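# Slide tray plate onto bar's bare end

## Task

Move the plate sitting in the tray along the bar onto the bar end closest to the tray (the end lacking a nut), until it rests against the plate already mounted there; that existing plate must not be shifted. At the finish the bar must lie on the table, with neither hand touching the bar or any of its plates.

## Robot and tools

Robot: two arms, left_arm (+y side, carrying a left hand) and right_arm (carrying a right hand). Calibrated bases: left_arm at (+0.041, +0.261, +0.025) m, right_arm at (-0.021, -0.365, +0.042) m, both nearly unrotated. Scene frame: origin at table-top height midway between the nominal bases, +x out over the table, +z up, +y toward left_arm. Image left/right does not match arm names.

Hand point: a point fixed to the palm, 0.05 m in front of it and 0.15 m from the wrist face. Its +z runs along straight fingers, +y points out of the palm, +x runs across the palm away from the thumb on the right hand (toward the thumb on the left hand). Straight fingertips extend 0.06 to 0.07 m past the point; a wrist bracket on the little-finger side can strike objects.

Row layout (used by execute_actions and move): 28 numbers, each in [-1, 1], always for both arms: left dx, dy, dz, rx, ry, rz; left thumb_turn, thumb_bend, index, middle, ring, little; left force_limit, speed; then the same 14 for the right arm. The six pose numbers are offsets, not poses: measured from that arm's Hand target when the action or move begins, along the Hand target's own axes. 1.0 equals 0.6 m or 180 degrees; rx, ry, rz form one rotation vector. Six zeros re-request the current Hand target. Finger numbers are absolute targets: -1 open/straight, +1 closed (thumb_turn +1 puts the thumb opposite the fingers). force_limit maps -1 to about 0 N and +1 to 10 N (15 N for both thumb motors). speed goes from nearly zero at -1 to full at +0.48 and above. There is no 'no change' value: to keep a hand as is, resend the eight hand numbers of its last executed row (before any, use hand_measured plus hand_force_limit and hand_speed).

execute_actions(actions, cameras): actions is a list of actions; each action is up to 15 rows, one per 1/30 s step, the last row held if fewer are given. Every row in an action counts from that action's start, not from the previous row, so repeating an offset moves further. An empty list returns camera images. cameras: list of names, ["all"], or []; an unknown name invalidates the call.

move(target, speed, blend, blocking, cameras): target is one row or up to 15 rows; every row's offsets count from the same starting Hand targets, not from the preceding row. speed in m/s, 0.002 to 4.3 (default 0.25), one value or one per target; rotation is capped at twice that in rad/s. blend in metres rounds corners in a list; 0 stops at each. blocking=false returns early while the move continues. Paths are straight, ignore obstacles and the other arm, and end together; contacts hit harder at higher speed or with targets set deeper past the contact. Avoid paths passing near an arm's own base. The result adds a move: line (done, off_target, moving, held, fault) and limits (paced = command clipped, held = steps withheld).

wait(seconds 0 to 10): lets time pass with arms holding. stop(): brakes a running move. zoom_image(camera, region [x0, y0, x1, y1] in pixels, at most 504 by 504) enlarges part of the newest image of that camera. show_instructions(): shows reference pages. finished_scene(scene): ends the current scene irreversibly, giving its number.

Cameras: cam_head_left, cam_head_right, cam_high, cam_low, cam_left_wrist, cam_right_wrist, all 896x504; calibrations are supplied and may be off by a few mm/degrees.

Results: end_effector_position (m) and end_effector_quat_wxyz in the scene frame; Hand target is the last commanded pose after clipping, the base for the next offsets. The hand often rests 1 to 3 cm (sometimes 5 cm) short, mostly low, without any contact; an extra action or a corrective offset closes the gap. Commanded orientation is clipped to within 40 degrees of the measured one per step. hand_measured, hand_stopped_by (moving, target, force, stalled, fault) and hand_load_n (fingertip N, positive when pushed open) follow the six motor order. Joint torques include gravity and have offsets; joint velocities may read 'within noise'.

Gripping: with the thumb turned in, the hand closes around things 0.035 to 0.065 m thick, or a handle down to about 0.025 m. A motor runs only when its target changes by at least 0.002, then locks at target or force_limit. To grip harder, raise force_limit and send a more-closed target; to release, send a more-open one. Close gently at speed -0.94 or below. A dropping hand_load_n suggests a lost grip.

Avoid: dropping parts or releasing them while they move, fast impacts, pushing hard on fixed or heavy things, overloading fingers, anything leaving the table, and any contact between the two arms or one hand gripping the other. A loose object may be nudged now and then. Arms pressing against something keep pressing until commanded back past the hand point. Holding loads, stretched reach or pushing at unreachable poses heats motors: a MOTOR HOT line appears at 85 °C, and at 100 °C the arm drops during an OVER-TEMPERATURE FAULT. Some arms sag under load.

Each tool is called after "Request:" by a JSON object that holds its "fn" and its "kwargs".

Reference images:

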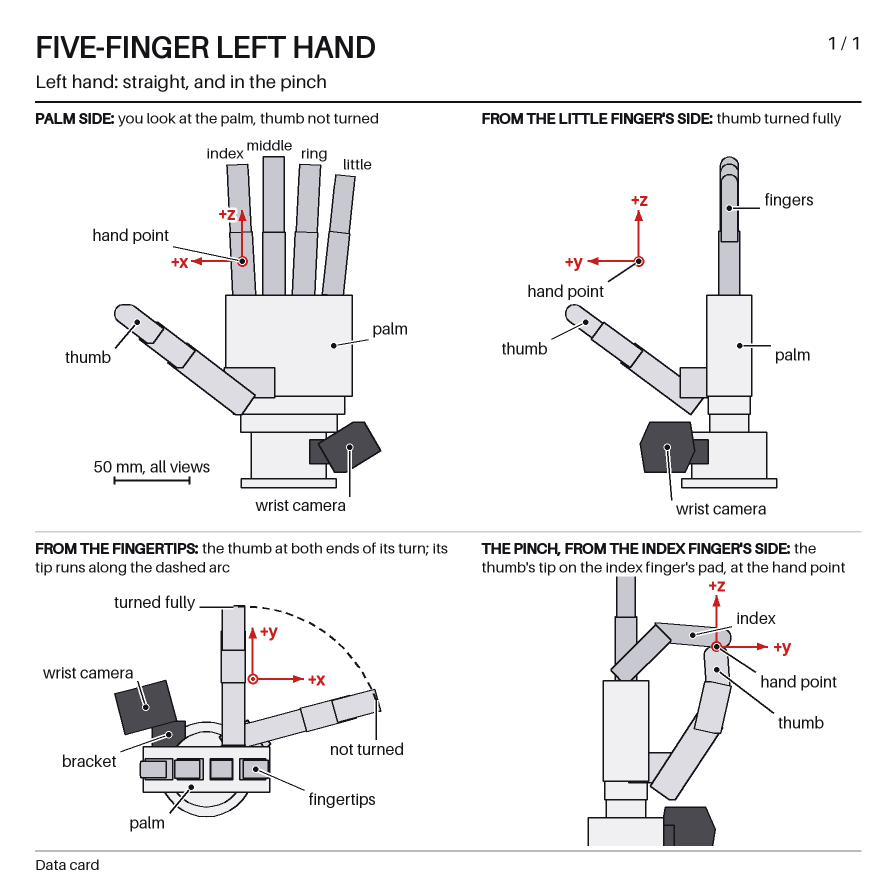

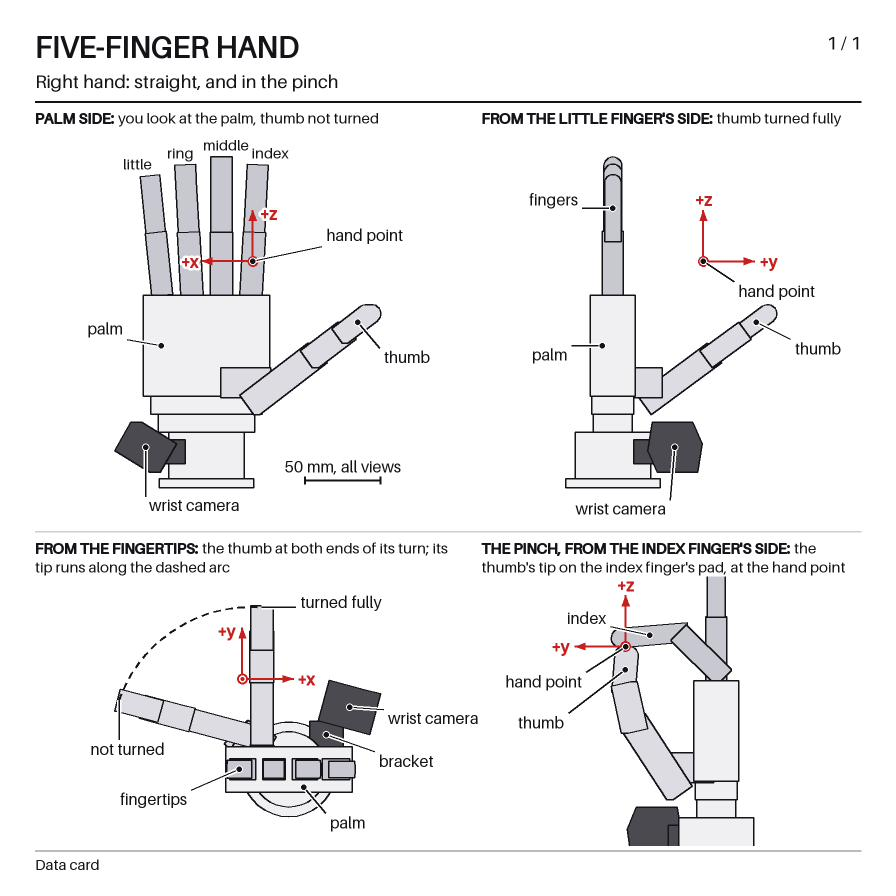

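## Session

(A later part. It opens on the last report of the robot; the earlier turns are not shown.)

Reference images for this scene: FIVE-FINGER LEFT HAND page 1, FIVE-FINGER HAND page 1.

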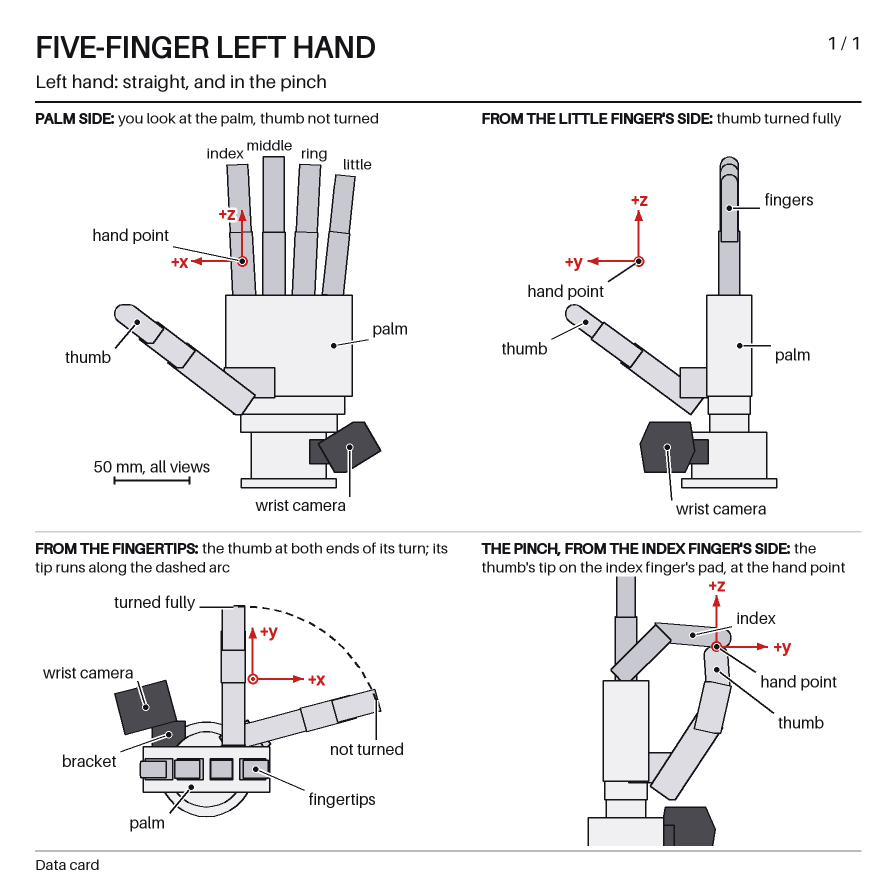

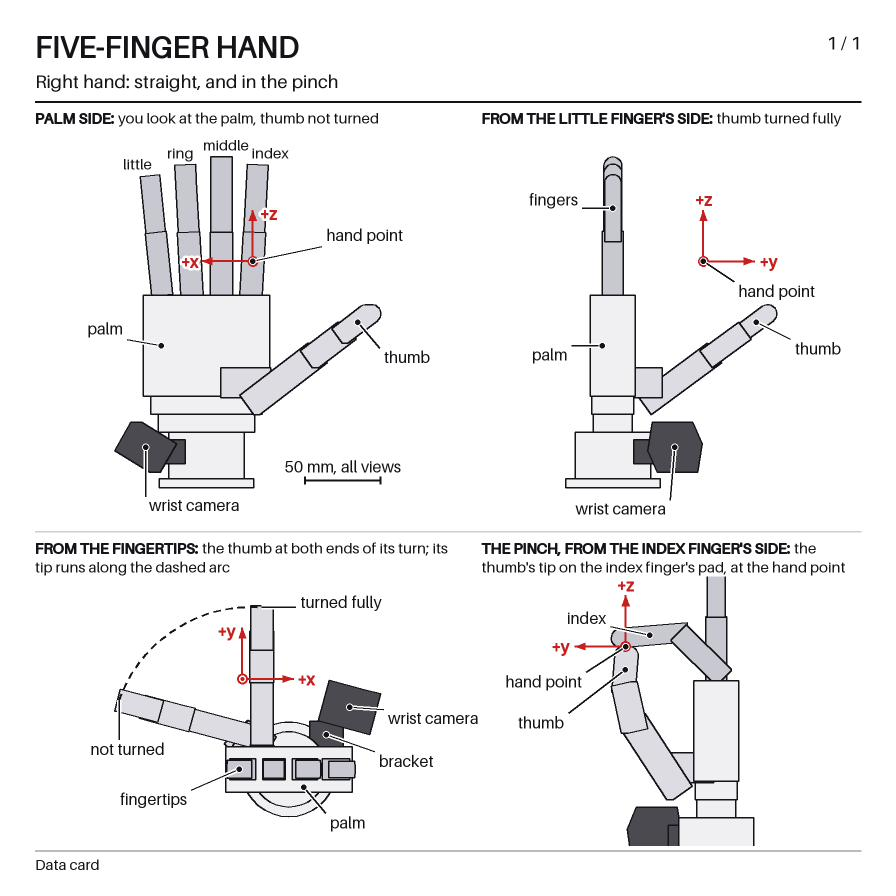

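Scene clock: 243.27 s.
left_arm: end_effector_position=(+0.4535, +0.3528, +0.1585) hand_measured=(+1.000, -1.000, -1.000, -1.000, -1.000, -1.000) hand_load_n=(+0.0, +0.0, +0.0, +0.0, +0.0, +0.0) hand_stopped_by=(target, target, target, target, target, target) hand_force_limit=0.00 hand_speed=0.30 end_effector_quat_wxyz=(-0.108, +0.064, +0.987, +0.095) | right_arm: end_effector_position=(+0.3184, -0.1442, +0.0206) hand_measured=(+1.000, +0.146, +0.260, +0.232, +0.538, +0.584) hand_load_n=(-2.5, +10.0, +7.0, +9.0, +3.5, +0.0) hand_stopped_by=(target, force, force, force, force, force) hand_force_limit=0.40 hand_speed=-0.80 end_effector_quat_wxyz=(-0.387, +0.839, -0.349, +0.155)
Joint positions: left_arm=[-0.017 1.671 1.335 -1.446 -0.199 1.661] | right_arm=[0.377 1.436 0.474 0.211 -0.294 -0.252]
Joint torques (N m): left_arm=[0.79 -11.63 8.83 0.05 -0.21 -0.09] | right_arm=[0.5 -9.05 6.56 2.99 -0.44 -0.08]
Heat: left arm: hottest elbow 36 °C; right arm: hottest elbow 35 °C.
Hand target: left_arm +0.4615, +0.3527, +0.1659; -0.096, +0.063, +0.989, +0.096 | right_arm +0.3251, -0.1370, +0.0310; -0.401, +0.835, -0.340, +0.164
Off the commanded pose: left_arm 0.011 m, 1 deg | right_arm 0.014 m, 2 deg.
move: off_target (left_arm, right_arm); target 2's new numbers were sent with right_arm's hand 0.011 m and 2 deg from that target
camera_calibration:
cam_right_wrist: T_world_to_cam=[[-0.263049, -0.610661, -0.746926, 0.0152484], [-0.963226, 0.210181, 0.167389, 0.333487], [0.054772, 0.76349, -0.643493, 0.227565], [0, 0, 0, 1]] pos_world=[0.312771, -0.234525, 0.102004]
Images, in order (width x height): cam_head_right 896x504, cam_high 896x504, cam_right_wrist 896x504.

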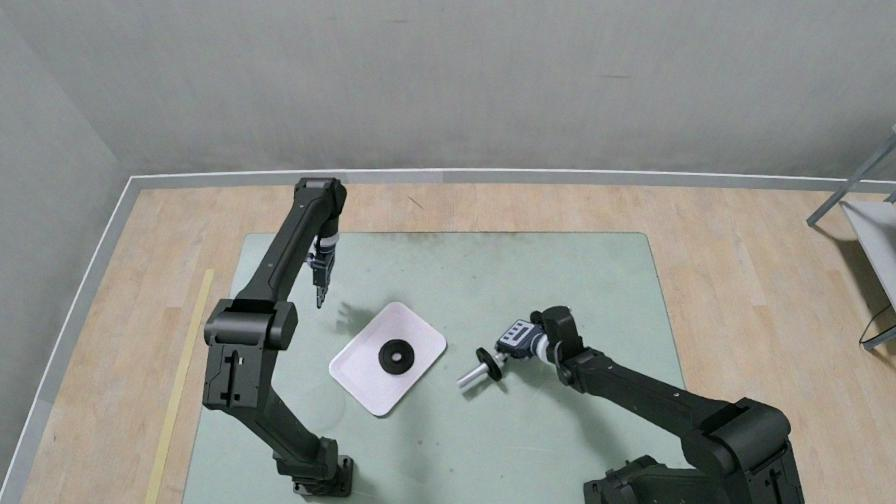

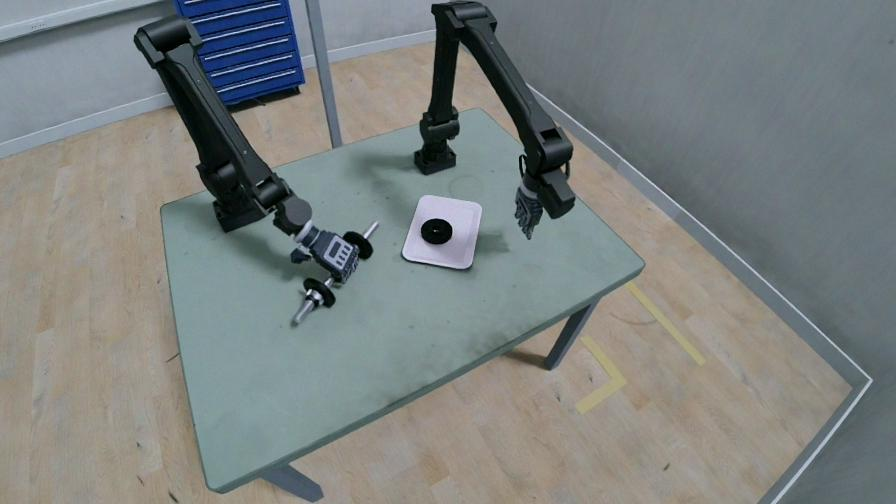

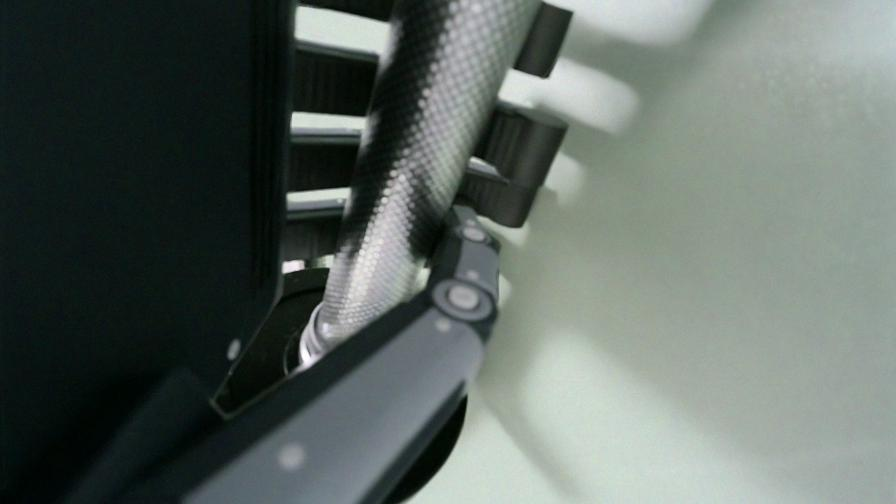

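Request:
{"fn": "move", "kwargs": {"target": [0,0,0,0,0,0,1,-1,-1,-1,-1,-1,0,0.3, 0.0215,-0.02,0.0168,0,0.1607,0.1283,1,0.56,0.64,0.64,0.74,0.74,0.4,-0.8], "cameras": ["cam_head_right","cam_head_left","cam_high"], "speed": 0.12}}

Request:
{"fn": "zoom_image", "kwargs": {"camera": "cam_head_right", "region": [430, 270, 570, 410]}}

Request:
{"fn": "zoom_image", "kwargs": {"camera": "cam_head_left", "region": [430, 270, 570, 410]}}

Scene clock: 269.20 s.
left_arm: end_effector_position=(+0.4535, +0.3528, +0.1585) hand_measured=(+1.000, -1.000, -1.000, -1.000, -1.000, -1.000) hand_load_n=(+0.0, +0.0, +0.0, +0.0, +0.0, +0.5) hand_stopped_by=(target, target, target, target, target, target) hand_force_limit=0.00 hand_speed=0.30 end_effector_quat_wxyz=(-0.108, +0.064, +0.987, +0.095) | right_arm: end_effector_position=(+0.3315, -0.1415, +0.0209) hand_measured=(+1.000, +0.146, +0.260, +0.232, +0.540, +0.584) hand_load_n=(-2.0, +10.5, +7.5, +11.0, +0.0, +5.0) hand_stopped_by=(target, force, force, force, force, force) hand_force_limit=0.40 hand_speed=-0.80 end_effector_quat_wxyz=(-0.323, +0.688, -0.591, +0.272)
Joint positions: left_arm=[-0.017 1.671 1.335 -1.446 -0.199 1.661] | right_arm=[0.588 1.422 0.456 0.213 0.34 0.313]
Joint torques (N m): left_arm=[0.67 -11.75 8.87 0.06 -0.2 -0.09] | right_arm=[0.32 -8.18 8.62 1.42 0.88 -0.19]
Heat: left arm: hottest elbow 37 °C; right arm: hottest elbow 35 °C.
Hand target: left_arm +0.4615, +0.3527, +0.1659; -0.096, +0.063, +0.989, +0.096 | right_arm +0.3451, -0.1350, +0.0342; -0.329, +0.683, -0.587, +0.283
Off the commanded pose: left_arm 0.011 m, 1 deg | right_arm 0.020 m, 2 deg.
move: off_target (left_arm, right_arm)
Images, in order (width x height): cam_head_left 896x504, cam_head_right 896x504, cam_high 896x504.

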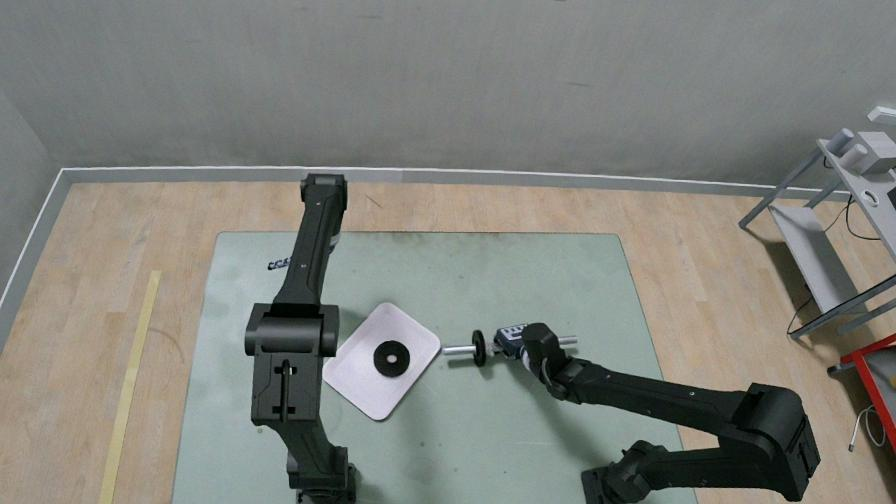

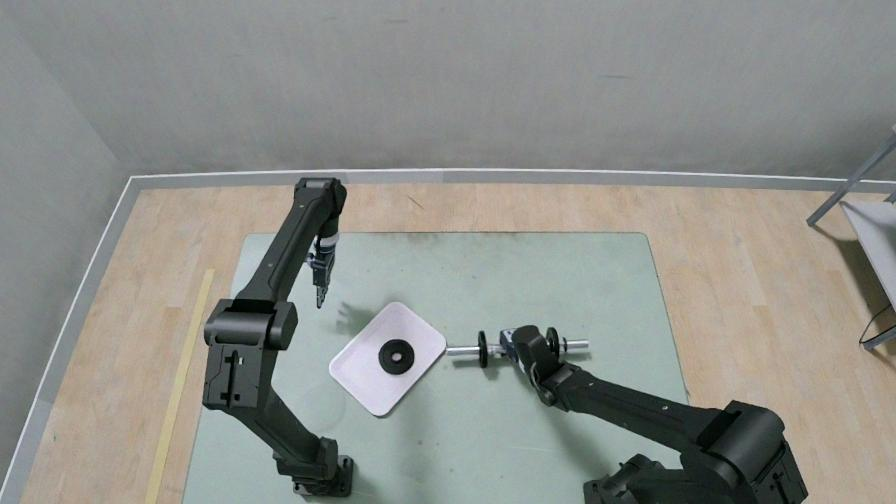

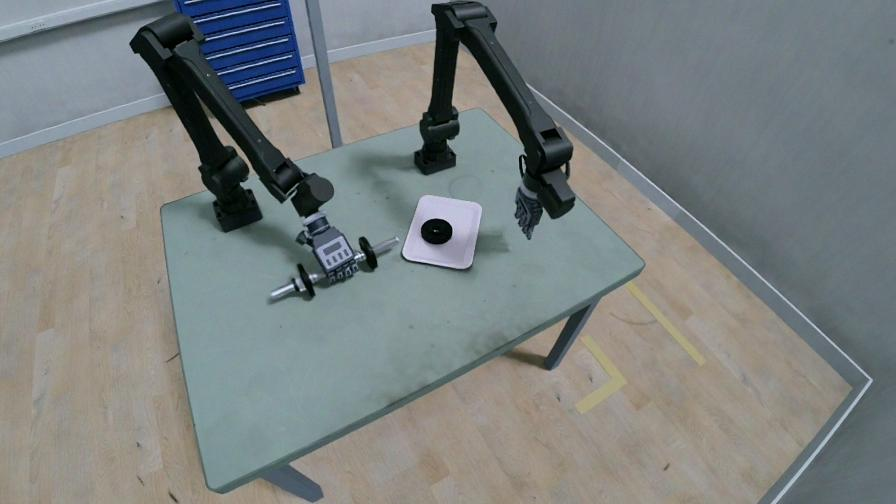

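Scaled by 3.600.

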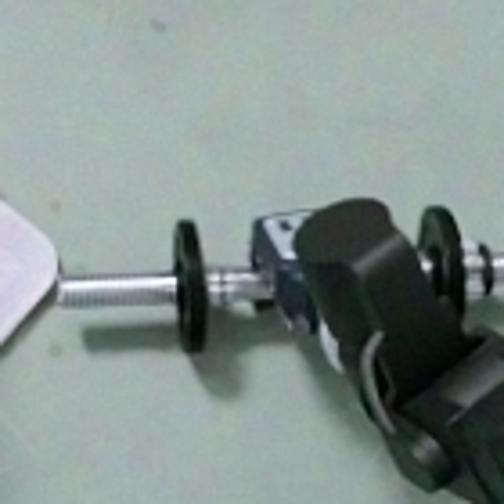

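Scaled by 3.600.

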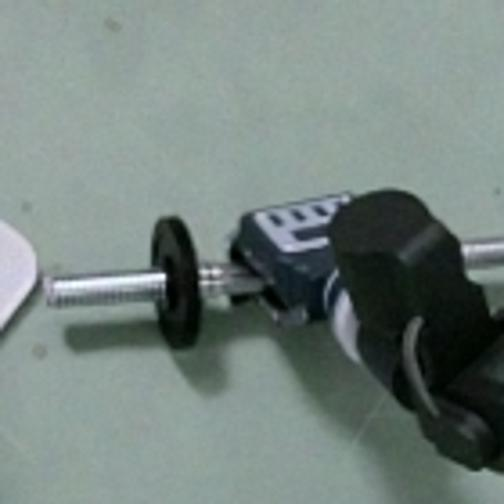

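Request:
{"fn": "move", "kwargs": {"target": [0,0,0,0,0,0,1,-1,-1,-1,-1,-1,0,0.3, 0.042,-0.1377,0.1728,0,0,0,1,0.56,0.64,0.64,0.74,0.74,0.4,-0.8], "cameras": ["cam_head_right","cam_head_left","cam_high"], "speed": 0.08}}

Request:
{"fn": "zoom_image", "kwargs": {"camera": "cam_head_right", "region": [430, 220, 570, 360]}}

Request:
{"fn": "zoom_image", "kwargs": {"camera": "cam_head_left", "region": [430, 220, 570, 360]}}

Scene clock: 282.30 s.
left_arm: end_effector_position=(+0.4535, +0.3528, +0.1585) hand_measured=(+1.000, -1.000, -1.000, -1.000, -1.000, -1.000) hand_load_n=(+0.0, +0.0, +0.0, +0.0, +0.0, +0.0) hand_stopped_by=(target, target, target, target, target, target) hand_force_limit=0.00 hand_speed=0.30 end_effector_quat_wxyz=(-0.108, +0.064, +0.987, +0.095) | right_arm: end_effector_position=(+0.4509, -0.1486, +0.0216) hand_measured=(+1.000, +0.146, +0.260, +0.232, +0.538, +0.584) hand_load_n=(-3.0, +9.5, +7.0, +7.0, +2.5, +0.0) hand_stopped_by=(target, force, force, force, force, force) hand_force_limit=0.40 hand_speed=-0.80 end_effector_quat_wxyz=(-0.315, +0.690, -0.591, +0.275)
Joint positions: left_arm=[-0.017 1.671 1.335 -1.446 -0.199 1.661] | right_arm=[0.409 1.644 0.734 0.181 0.218 0.182]
Joint torques (N m): left_arm=[0.73 -11.75 8.85 0.05 -0.21 -0.1] | right_arm=[-0.79 -9.52 11.4 2.09 -0.06 -0.17]
Heat: left arm: hottest elbow 37 °C; right arm: hottest elbow 35 °C.
Hand target: left_arm +0.4615, +0.3527, +0.1659; -0.096, +0.063, +0.989, +0.096 | right_arm +0.4799, -0.1401, +0.0340; -0.329, +0.684, -0.587, +0.283
Off the commanded pose: left_arm 0.011 m, 1 deg | right_arm 0.033 m, 2 deg.
move: off_target (left_arm, right_arm)
Images, in order (width x height): cam_head_left 896x504, cam_head_right 896x504, cam_high 896x504.

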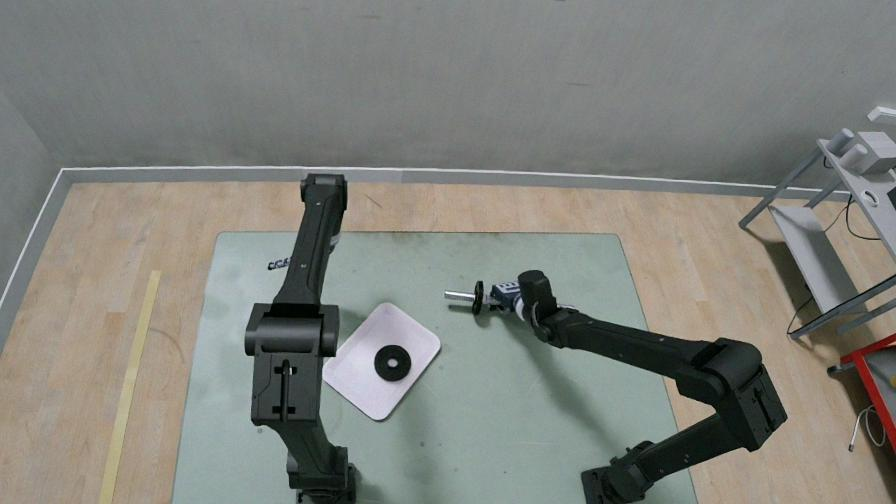

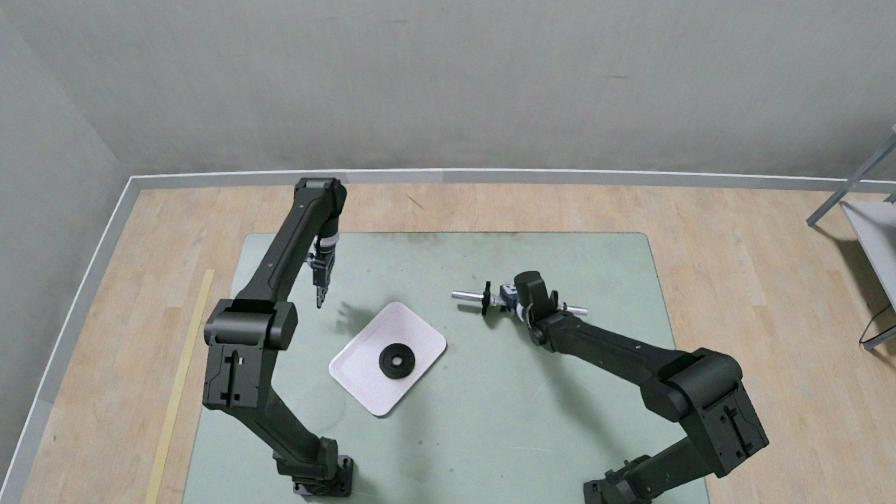

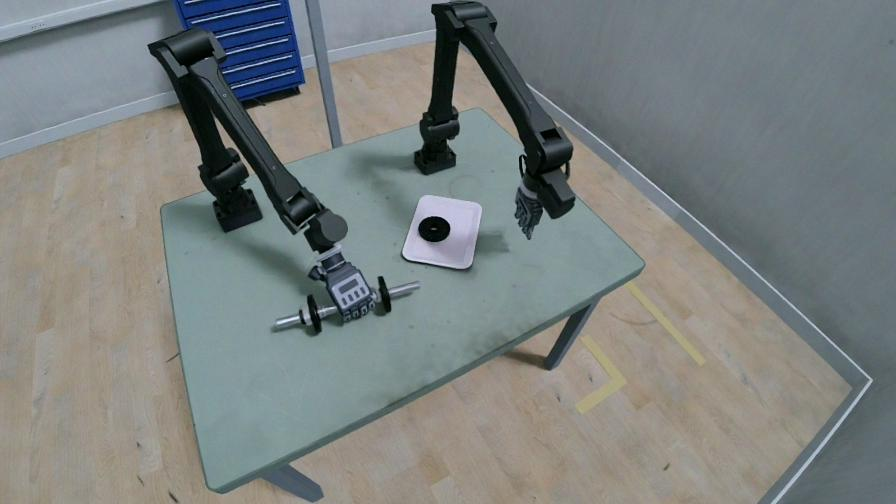

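Scaled by 3.600.

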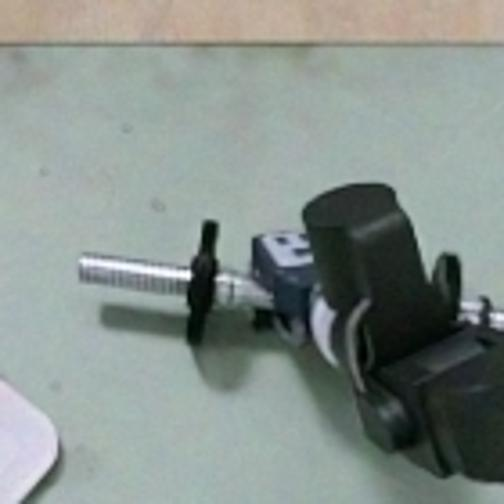

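Scaled by 3.600.

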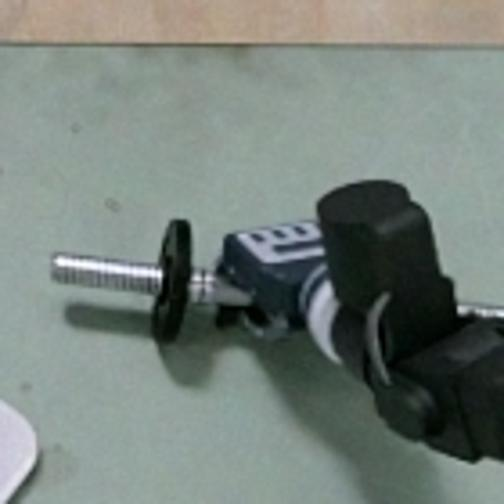

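Request:
{"fn": "move", "kwargs": {"target": [[0,0,0,0,0,0,1,-1,-1,-1,-1,-1,0,0.3, 0.0083,0.0325,-0.0407,0,-0.1455,-0.1158,1,0.56,0.64,0.64,0.74,0.74,0.4,-0.8],[0,0,0,0,0,0,1,-1,-1,-1,-1,-1,0,0.3, 0.0343,0.0475,-0.0597,0,-0.2911,-0.2315,1,0.56,0.64,0.64,0.74,0.74,0.4,-0.8]], "cameras": ["cam_head_right","cam_head_left","cam_high"], "speed": 0.12, "blend": [0.005,0]}}

Request:
{"fn": "zoom_image", "kwargs": {"camera": "cam_head_right", "region": [430, 270, 570, 410]}}

Request:
{"fn": "zoom_image", "kwargs": {"camera": "cam_head_left", "region": [430, 270, 570, 410]}}

Scene clock: 318.90 s.
left_arm: end_effector_position=(+0.4535, +0.3528, +0.1585) hand_measured=(+1.000, -1.000, -1.000, -1.000, -1.000, -1.000) hand_load_n=(+0.0, +0.0, +0.0, +0.0, +0.0, +0.0) hand_stopped_by=(target, target, target, target, target, target) hand_force_limit=0.00 hand_speed=0.30 end_effector_quat_wxyz=(-0.108, +0.064, +0.987, +0.095) | right_arm: end_effector_position=(+0.4162, -0.1697, +0.0222) hand_measured=(+1.000, +0.146, +0.260, +0.232, +0.538, +0.584) hand_load_n=(-2.5, +10.0, +7.5, +11.0, +0.5, +0.0) hand_stopped_by=(target, force, force, force, force, force) hand_force_limit=0.40 hand_speed=-0.80 end_effector_quat_wxyz=(-0.423, +0.897, -0.121, +0.042)
Joint positions: left_arm=[-0.017 1.671 1.335 -1.446 -0.199 1.661] | right_arm=[0.152 1.743 0.939 -0.319 -0.784 -0.939]
Joint torques (N m): left_arm=[0.73 -11.87 8.87 0.05 -0.2 -0.09] | right_arm=[-0.5 -12.28 10.39 0.85 -1.01 -0.13]
Heat: left arm: hottest elbow 37 °C; right arm: hottest elbow 36 °C.
Hand target: left_arm +0.4615, +0.3527, +0.1659; -0.096, +0.063, +0.989, +0.096 | right_arm +0.4378, -0.1672, +0.0342; -0.431, +0.894, -0.113, +0.054
Off the commanded pose: left_arm 0.011 m, 1 deg | right_arm 0.025 m, 2 deg.
move: off_target (left_arm, right_arm)
Images, in order (width x height): cam_head_left 896x504, cam_head_right 896x504, cam_high 896x504.

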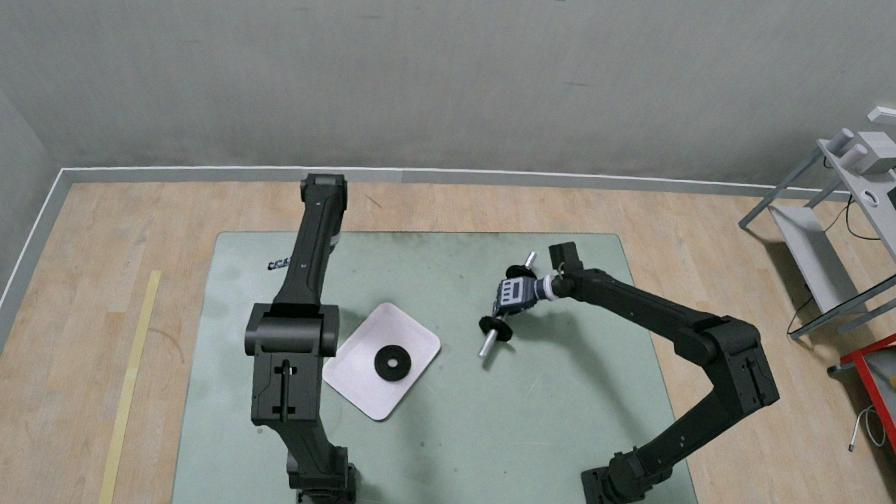

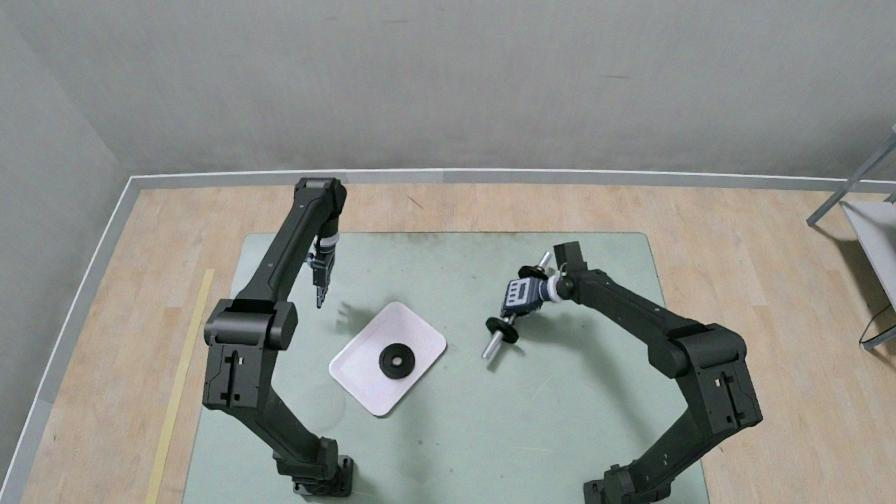

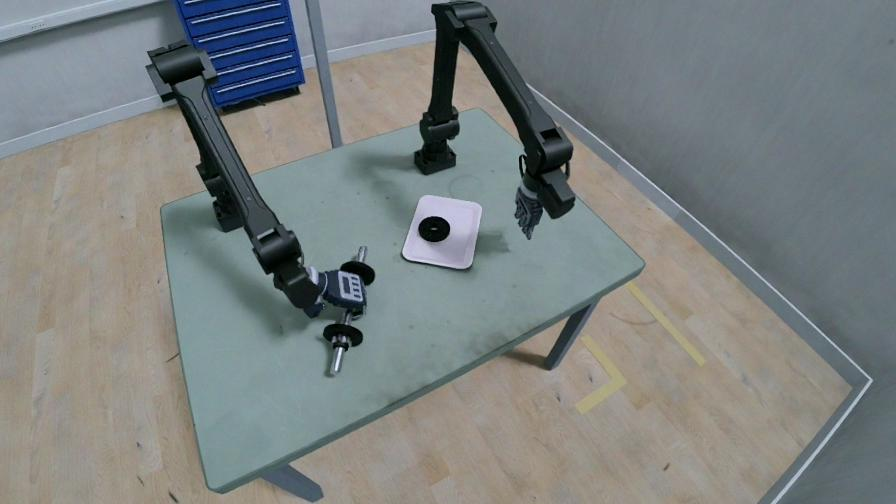

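Scaled by 3.600.

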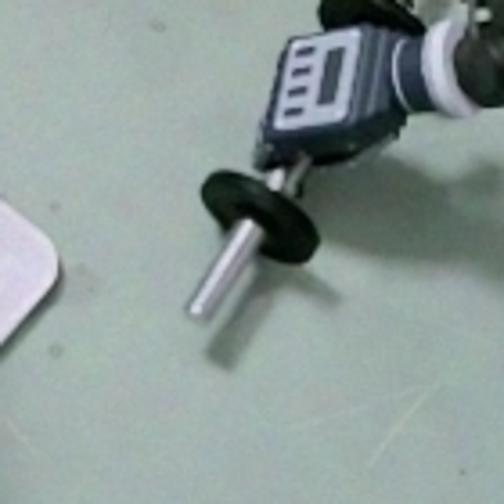

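Scaled by 3.600.

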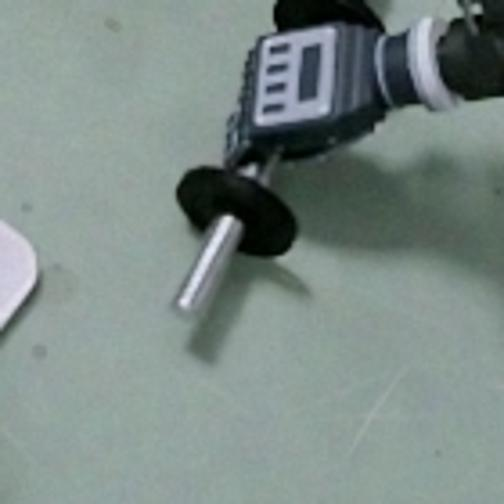

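Request:
{"fn": "move", "kwargs": {"target": [0,0,0,0,0,0,1,-1,-1,-1,-1,-1,0,0.3, -0.0531,-0.0119,0.015,0,0,0,1,0.56,0.64,0.64,0.74,0.74,0.4,-0.8], "cameras": ["cam_head_right","cam_head_left","cam_right_wrist"], "speed": 0.06}}

Request:
{"fn": "zoom_image", "kwargs": {"camera": "cam_head_right", "region": [450, 300, 540, 390]}}

Request:
{"fn": "zoom_image", "kwargs": {"camera": "cam_head_left", "region": [450, 300, 540, 390]}}

Request:
{"fn": "zoom_image", "kwargs": {"camera": "cam_head_right", "region": [320, 290, 460, 430]}}

Request:
{"fn": "zoom_image", "kwargs": {"camera": "cam_head_left", "region": [320, 290, 460, 430]}}

Scene clock: 339.13 s.
left_arm: end_effector_position=(+0.4535, +0.3528, +0.1585) hand_measured=(+1.000, -1.000, -1.000, -1.000, -1.000, -1.000) hand_load_n=(+0.0, +0.0, +0.0, +0.0, +0.0, +0.0) hand_stopped_by=(target, target, target, target, target, target) hand_force_limit=0.00 hand_speed=0.30 end_effector_quat_wxyz=(-0.108, +0.064, +0.987, +0.095) | right_arm: end_effector_position=(+0.4172, -0.1652, +0.0218) hand_measured=(+1.000, +0.146, +0.260, +0.232, +0.538, +0.584) hand_load_n=(-3.0, +9.5, +7.0, +9.0, +4.0, +0.0) hand_stopped_by=(target, force, force, force, force, force) hand_force_limit=0.40 hand_speed=-0.80 end_effector_quat_wxyz=(-0.418, +0.898, -0.124, +0.056)
Joint positions: left_arm=[-0.017 1.671 1.335 -1.446 -0.199 1.661] | right_arm=[0.168 1.731 0.921 -0.272 -0.754 -0.906]
Joint torques (N m): left_arm=[0.67 -11.87 8.84 0.02 -0.2 -0.08] | right_arm=[2.32 -14.56 5.48 2.03 -1.25 0.15]
Heat: left arm: hottest elbow 37 °C; right arm: hottest elbow 37 °C.
Hand target: left_arm +0.4615, +0.3527, +0.1659; -0.096, +0.063, +0.989, +0.096 | right_arm +0.4099, -0.1482, +0.0343; -0.431, +0.894, -0.113, +0.054
Off the commanded pose: left_arm 0.011 m, 1 deg | right_arm 0.022 m, 2 deg.
move: off_target (left_arm, right_arm)
camera_calibration:
cam_right_wrist: T_world_to_cam=[[0.0744082, -0.65422, -0.752635, -0.118598], [-0.944411, -0.288592, 0.157488, 0.342893], [-0.320236, 0.699078, -0.639326, 0.384665], [0, 0, 0, 1]] pos_world=[0.455841, -0.247544, 0.102664]
Images, in order (width x height): cam_head_left 896x504, cam_head_right 896x504, cam_right_wrist 896x504.

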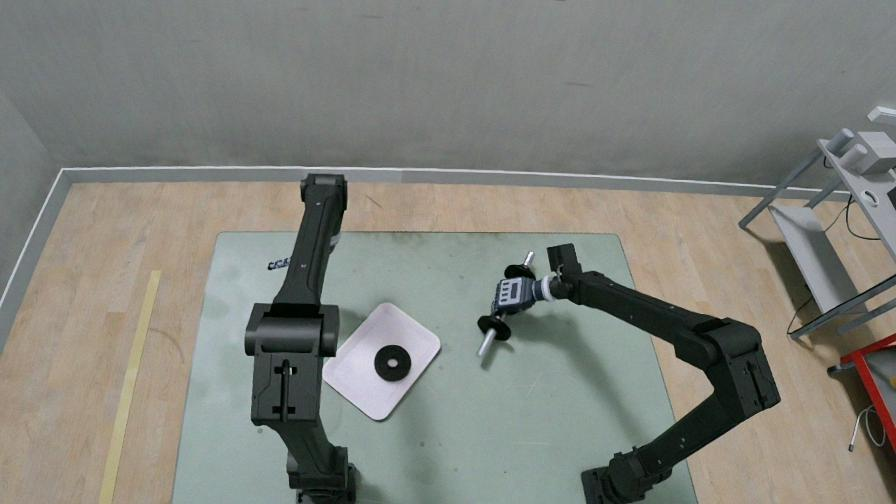

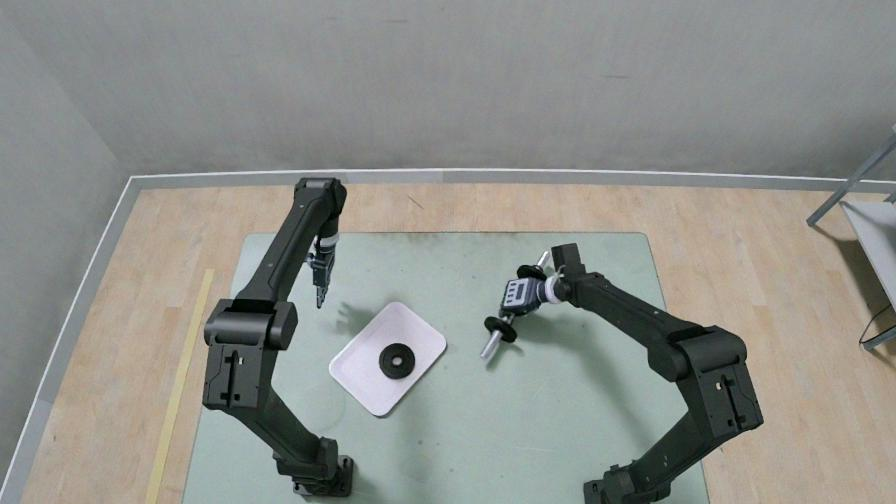

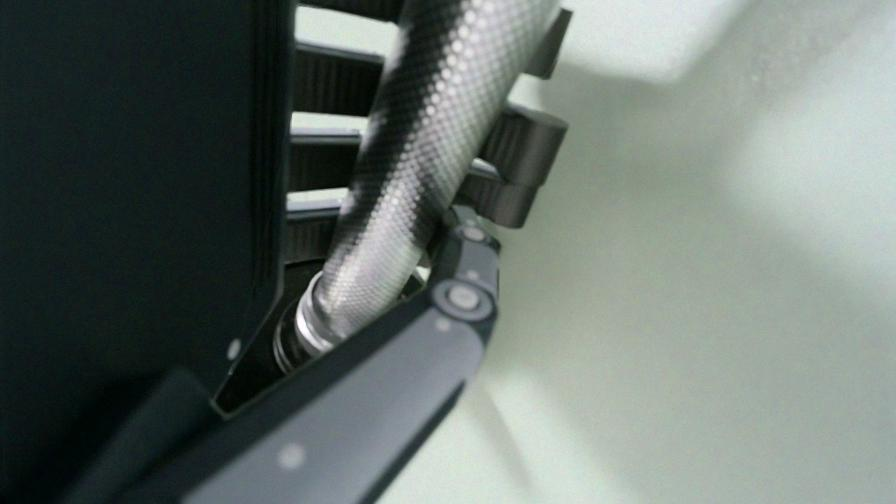

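Scaled by 5.600.

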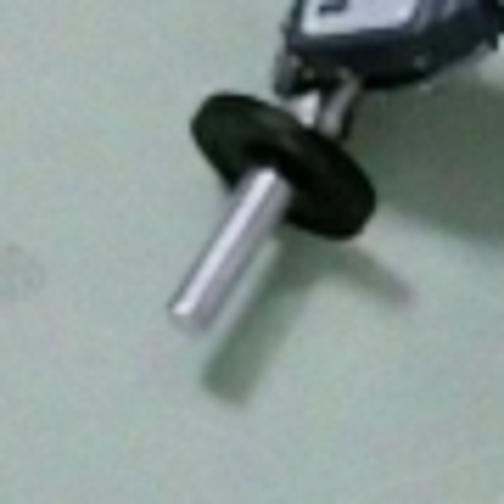

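Scaled by 5.600.

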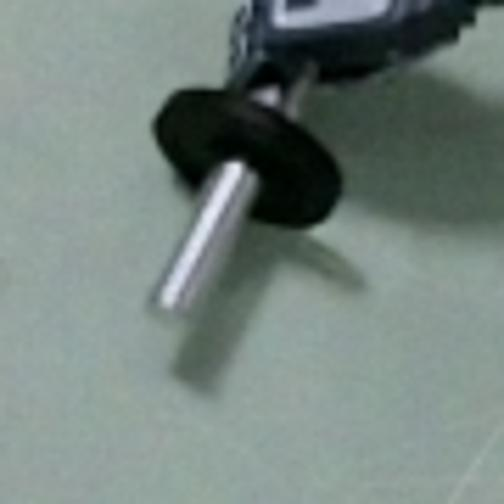

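Scaled by 3.600.

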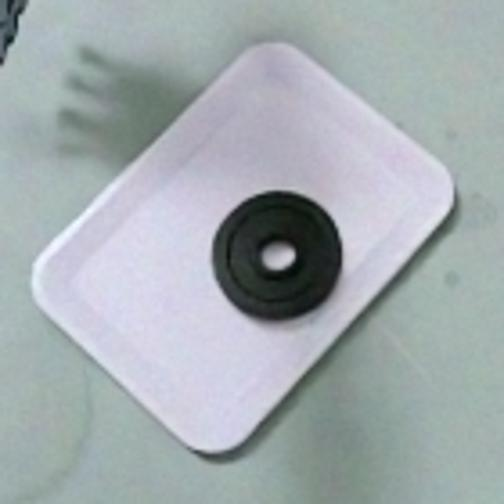

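Scaled by 3.600.

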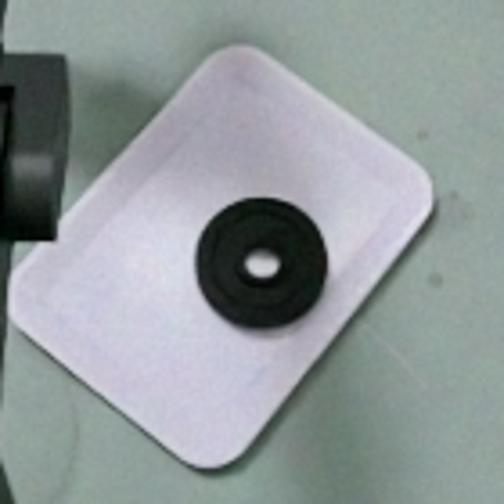

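Request:
{"fn": "wait", "kwargs": {"seconds": 0, "cameras": ["cam_head_left","cam_head_right","cam_right_wrist","cam_left_wrist"]}}

Scene clock: 377.60 s.
left_arm: end_effector_position=(+0.4535, +0.3528, +0.1585) hand_measured=(+1.000, -1.000, -1.000, -1.000, -1.000, -1.000) hand_load_n=(+0.0, +0.0, +0.0, +0.0, +0.0, +0.0) hand_stopped_by=(target, target, target, target, target, target) hand_force_limit=0.00 hand_speed=0.30 end_effector_quat_wxyz=(-0.108, +0.064, +0.987, +0.095) | right_arm: end_effector_position=(+0.4171, -0.1652, +0.0217) hand_measured=(+1.000, +0.146, +0.260, +0.232, +0.538, +0.584) hand_load_n=(-3.0, +9.5, +7.0, +9.0, +4.0, +0.0) hand_stopped_by=(target, force, force, force, force, force) hand_force_limit=0.40 hand_speed=-0.80 end_effector_quat_wxyz=(-0.418, +0.898, -0.125, +0.055)
Joint positions: left_arm=[-0.017 1.671 1.335 -1.446 -0.199 1.661] | right_arm=[0.168 1.731 0.92 -0.272 -0.754 -0.906]
Joint torques (N m): left_arm=[0.85 -11.81 8.88 0.02 -0.2 -0.1] | right_arm=[2.2 -14.56 5.5 2.11 -1.22 0.16]
Heat: left arm: hottest elbow 37 °C; right arm: hottest elbow 34 °C.
Hand target: left_arm +0.4615, +0.3527, +0.1659; -0.096, +0.063, +0.989, +0.096 | right_arm +0.4098, -0.1482, +0.0342; -0.431, +0.894, -0.113, +0.054
Off the commanded pose: left_arm 0.011 m, 1 deg | right_arm 0.022 m, 2 deg.
camera_calibration:
cam_left_wrist: T_world_to_cam=[[-0.420286, -0.895932, -0.143755, 0.536532], [-0.673321, 0.201728, 0.711298, 0.124433], [-0.608275, 0.395742, -0.688033, 0.356587], [0, 0, 0, 1]] pos_world=[0.526183, 0.314478, 0.233964]
cam_right_wrist: T_world_to_cam=[[0.0740124, -0.654166, -0.752721, -0.118457], [-0.944435, -0.288369, 0.15775, 0.34276], [-0.320256, 0.699221, -0.639161, 0.384564], [0, 0, 0, 1]] pos_world=[0.455641, -0.247545, 0.102563]
Images, in order (width x height): cam_head_left 896x504, cam_head_right 896x504, cam_left_wrist 896x504, cam_right_wrist 896x504.

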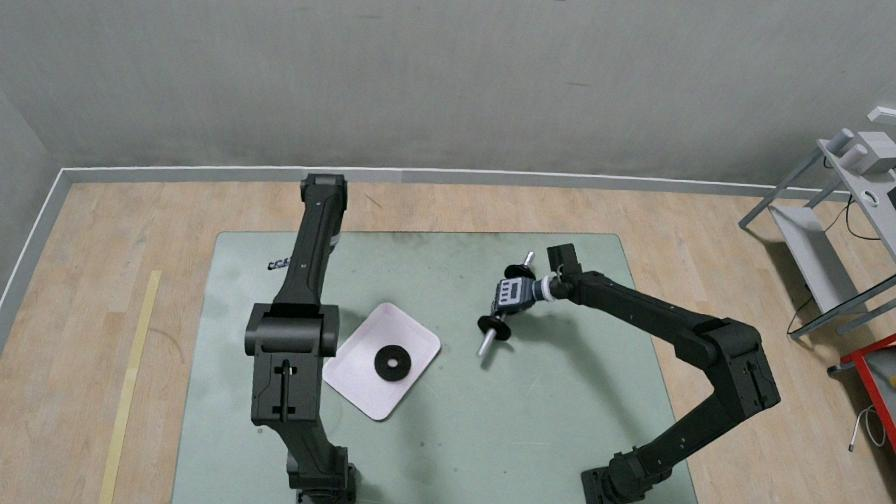

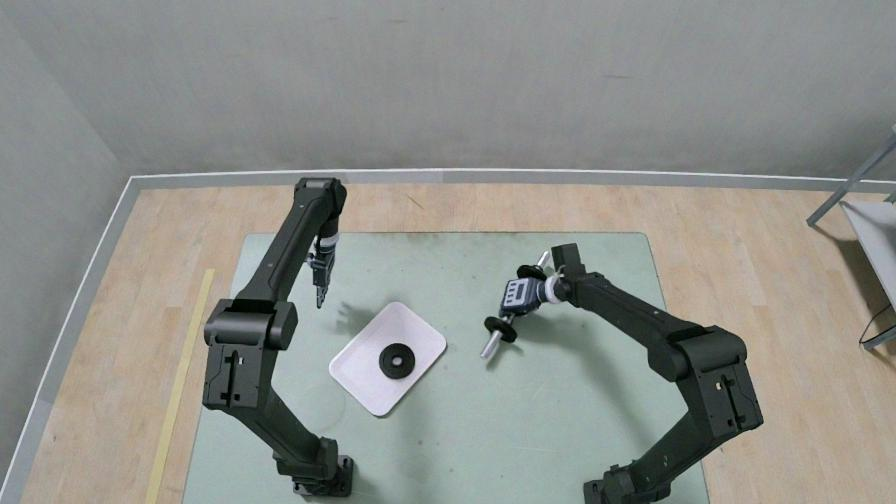

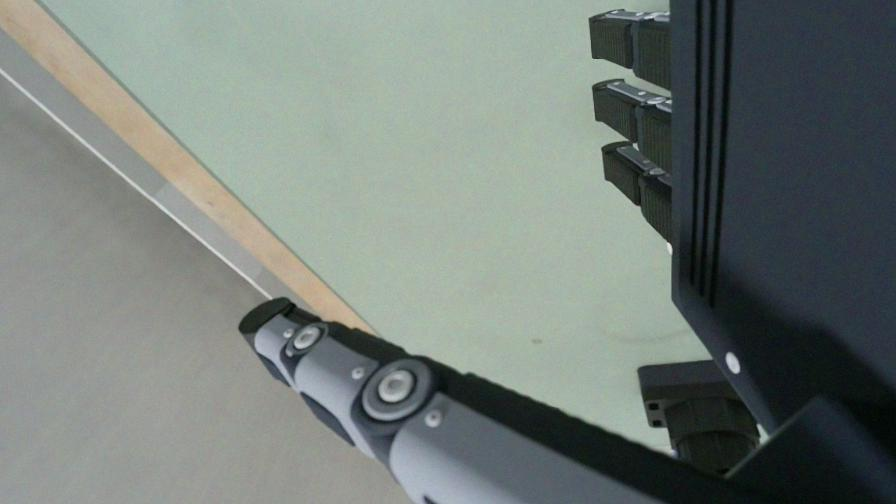

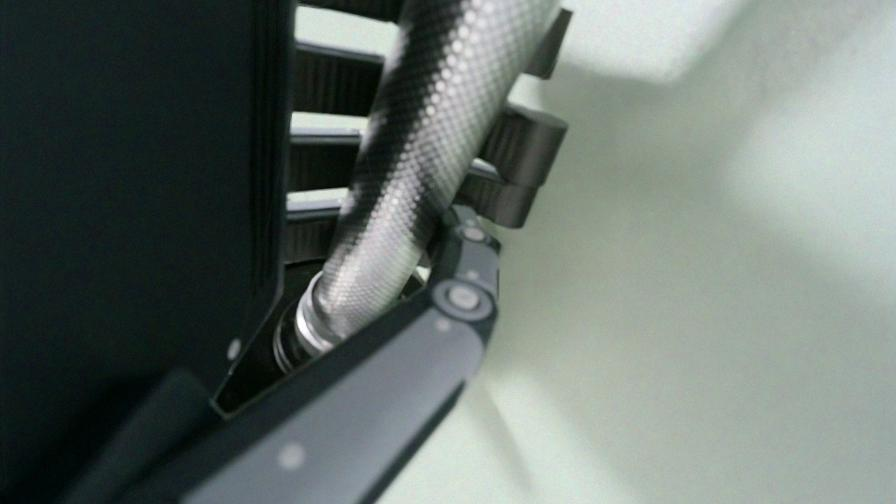

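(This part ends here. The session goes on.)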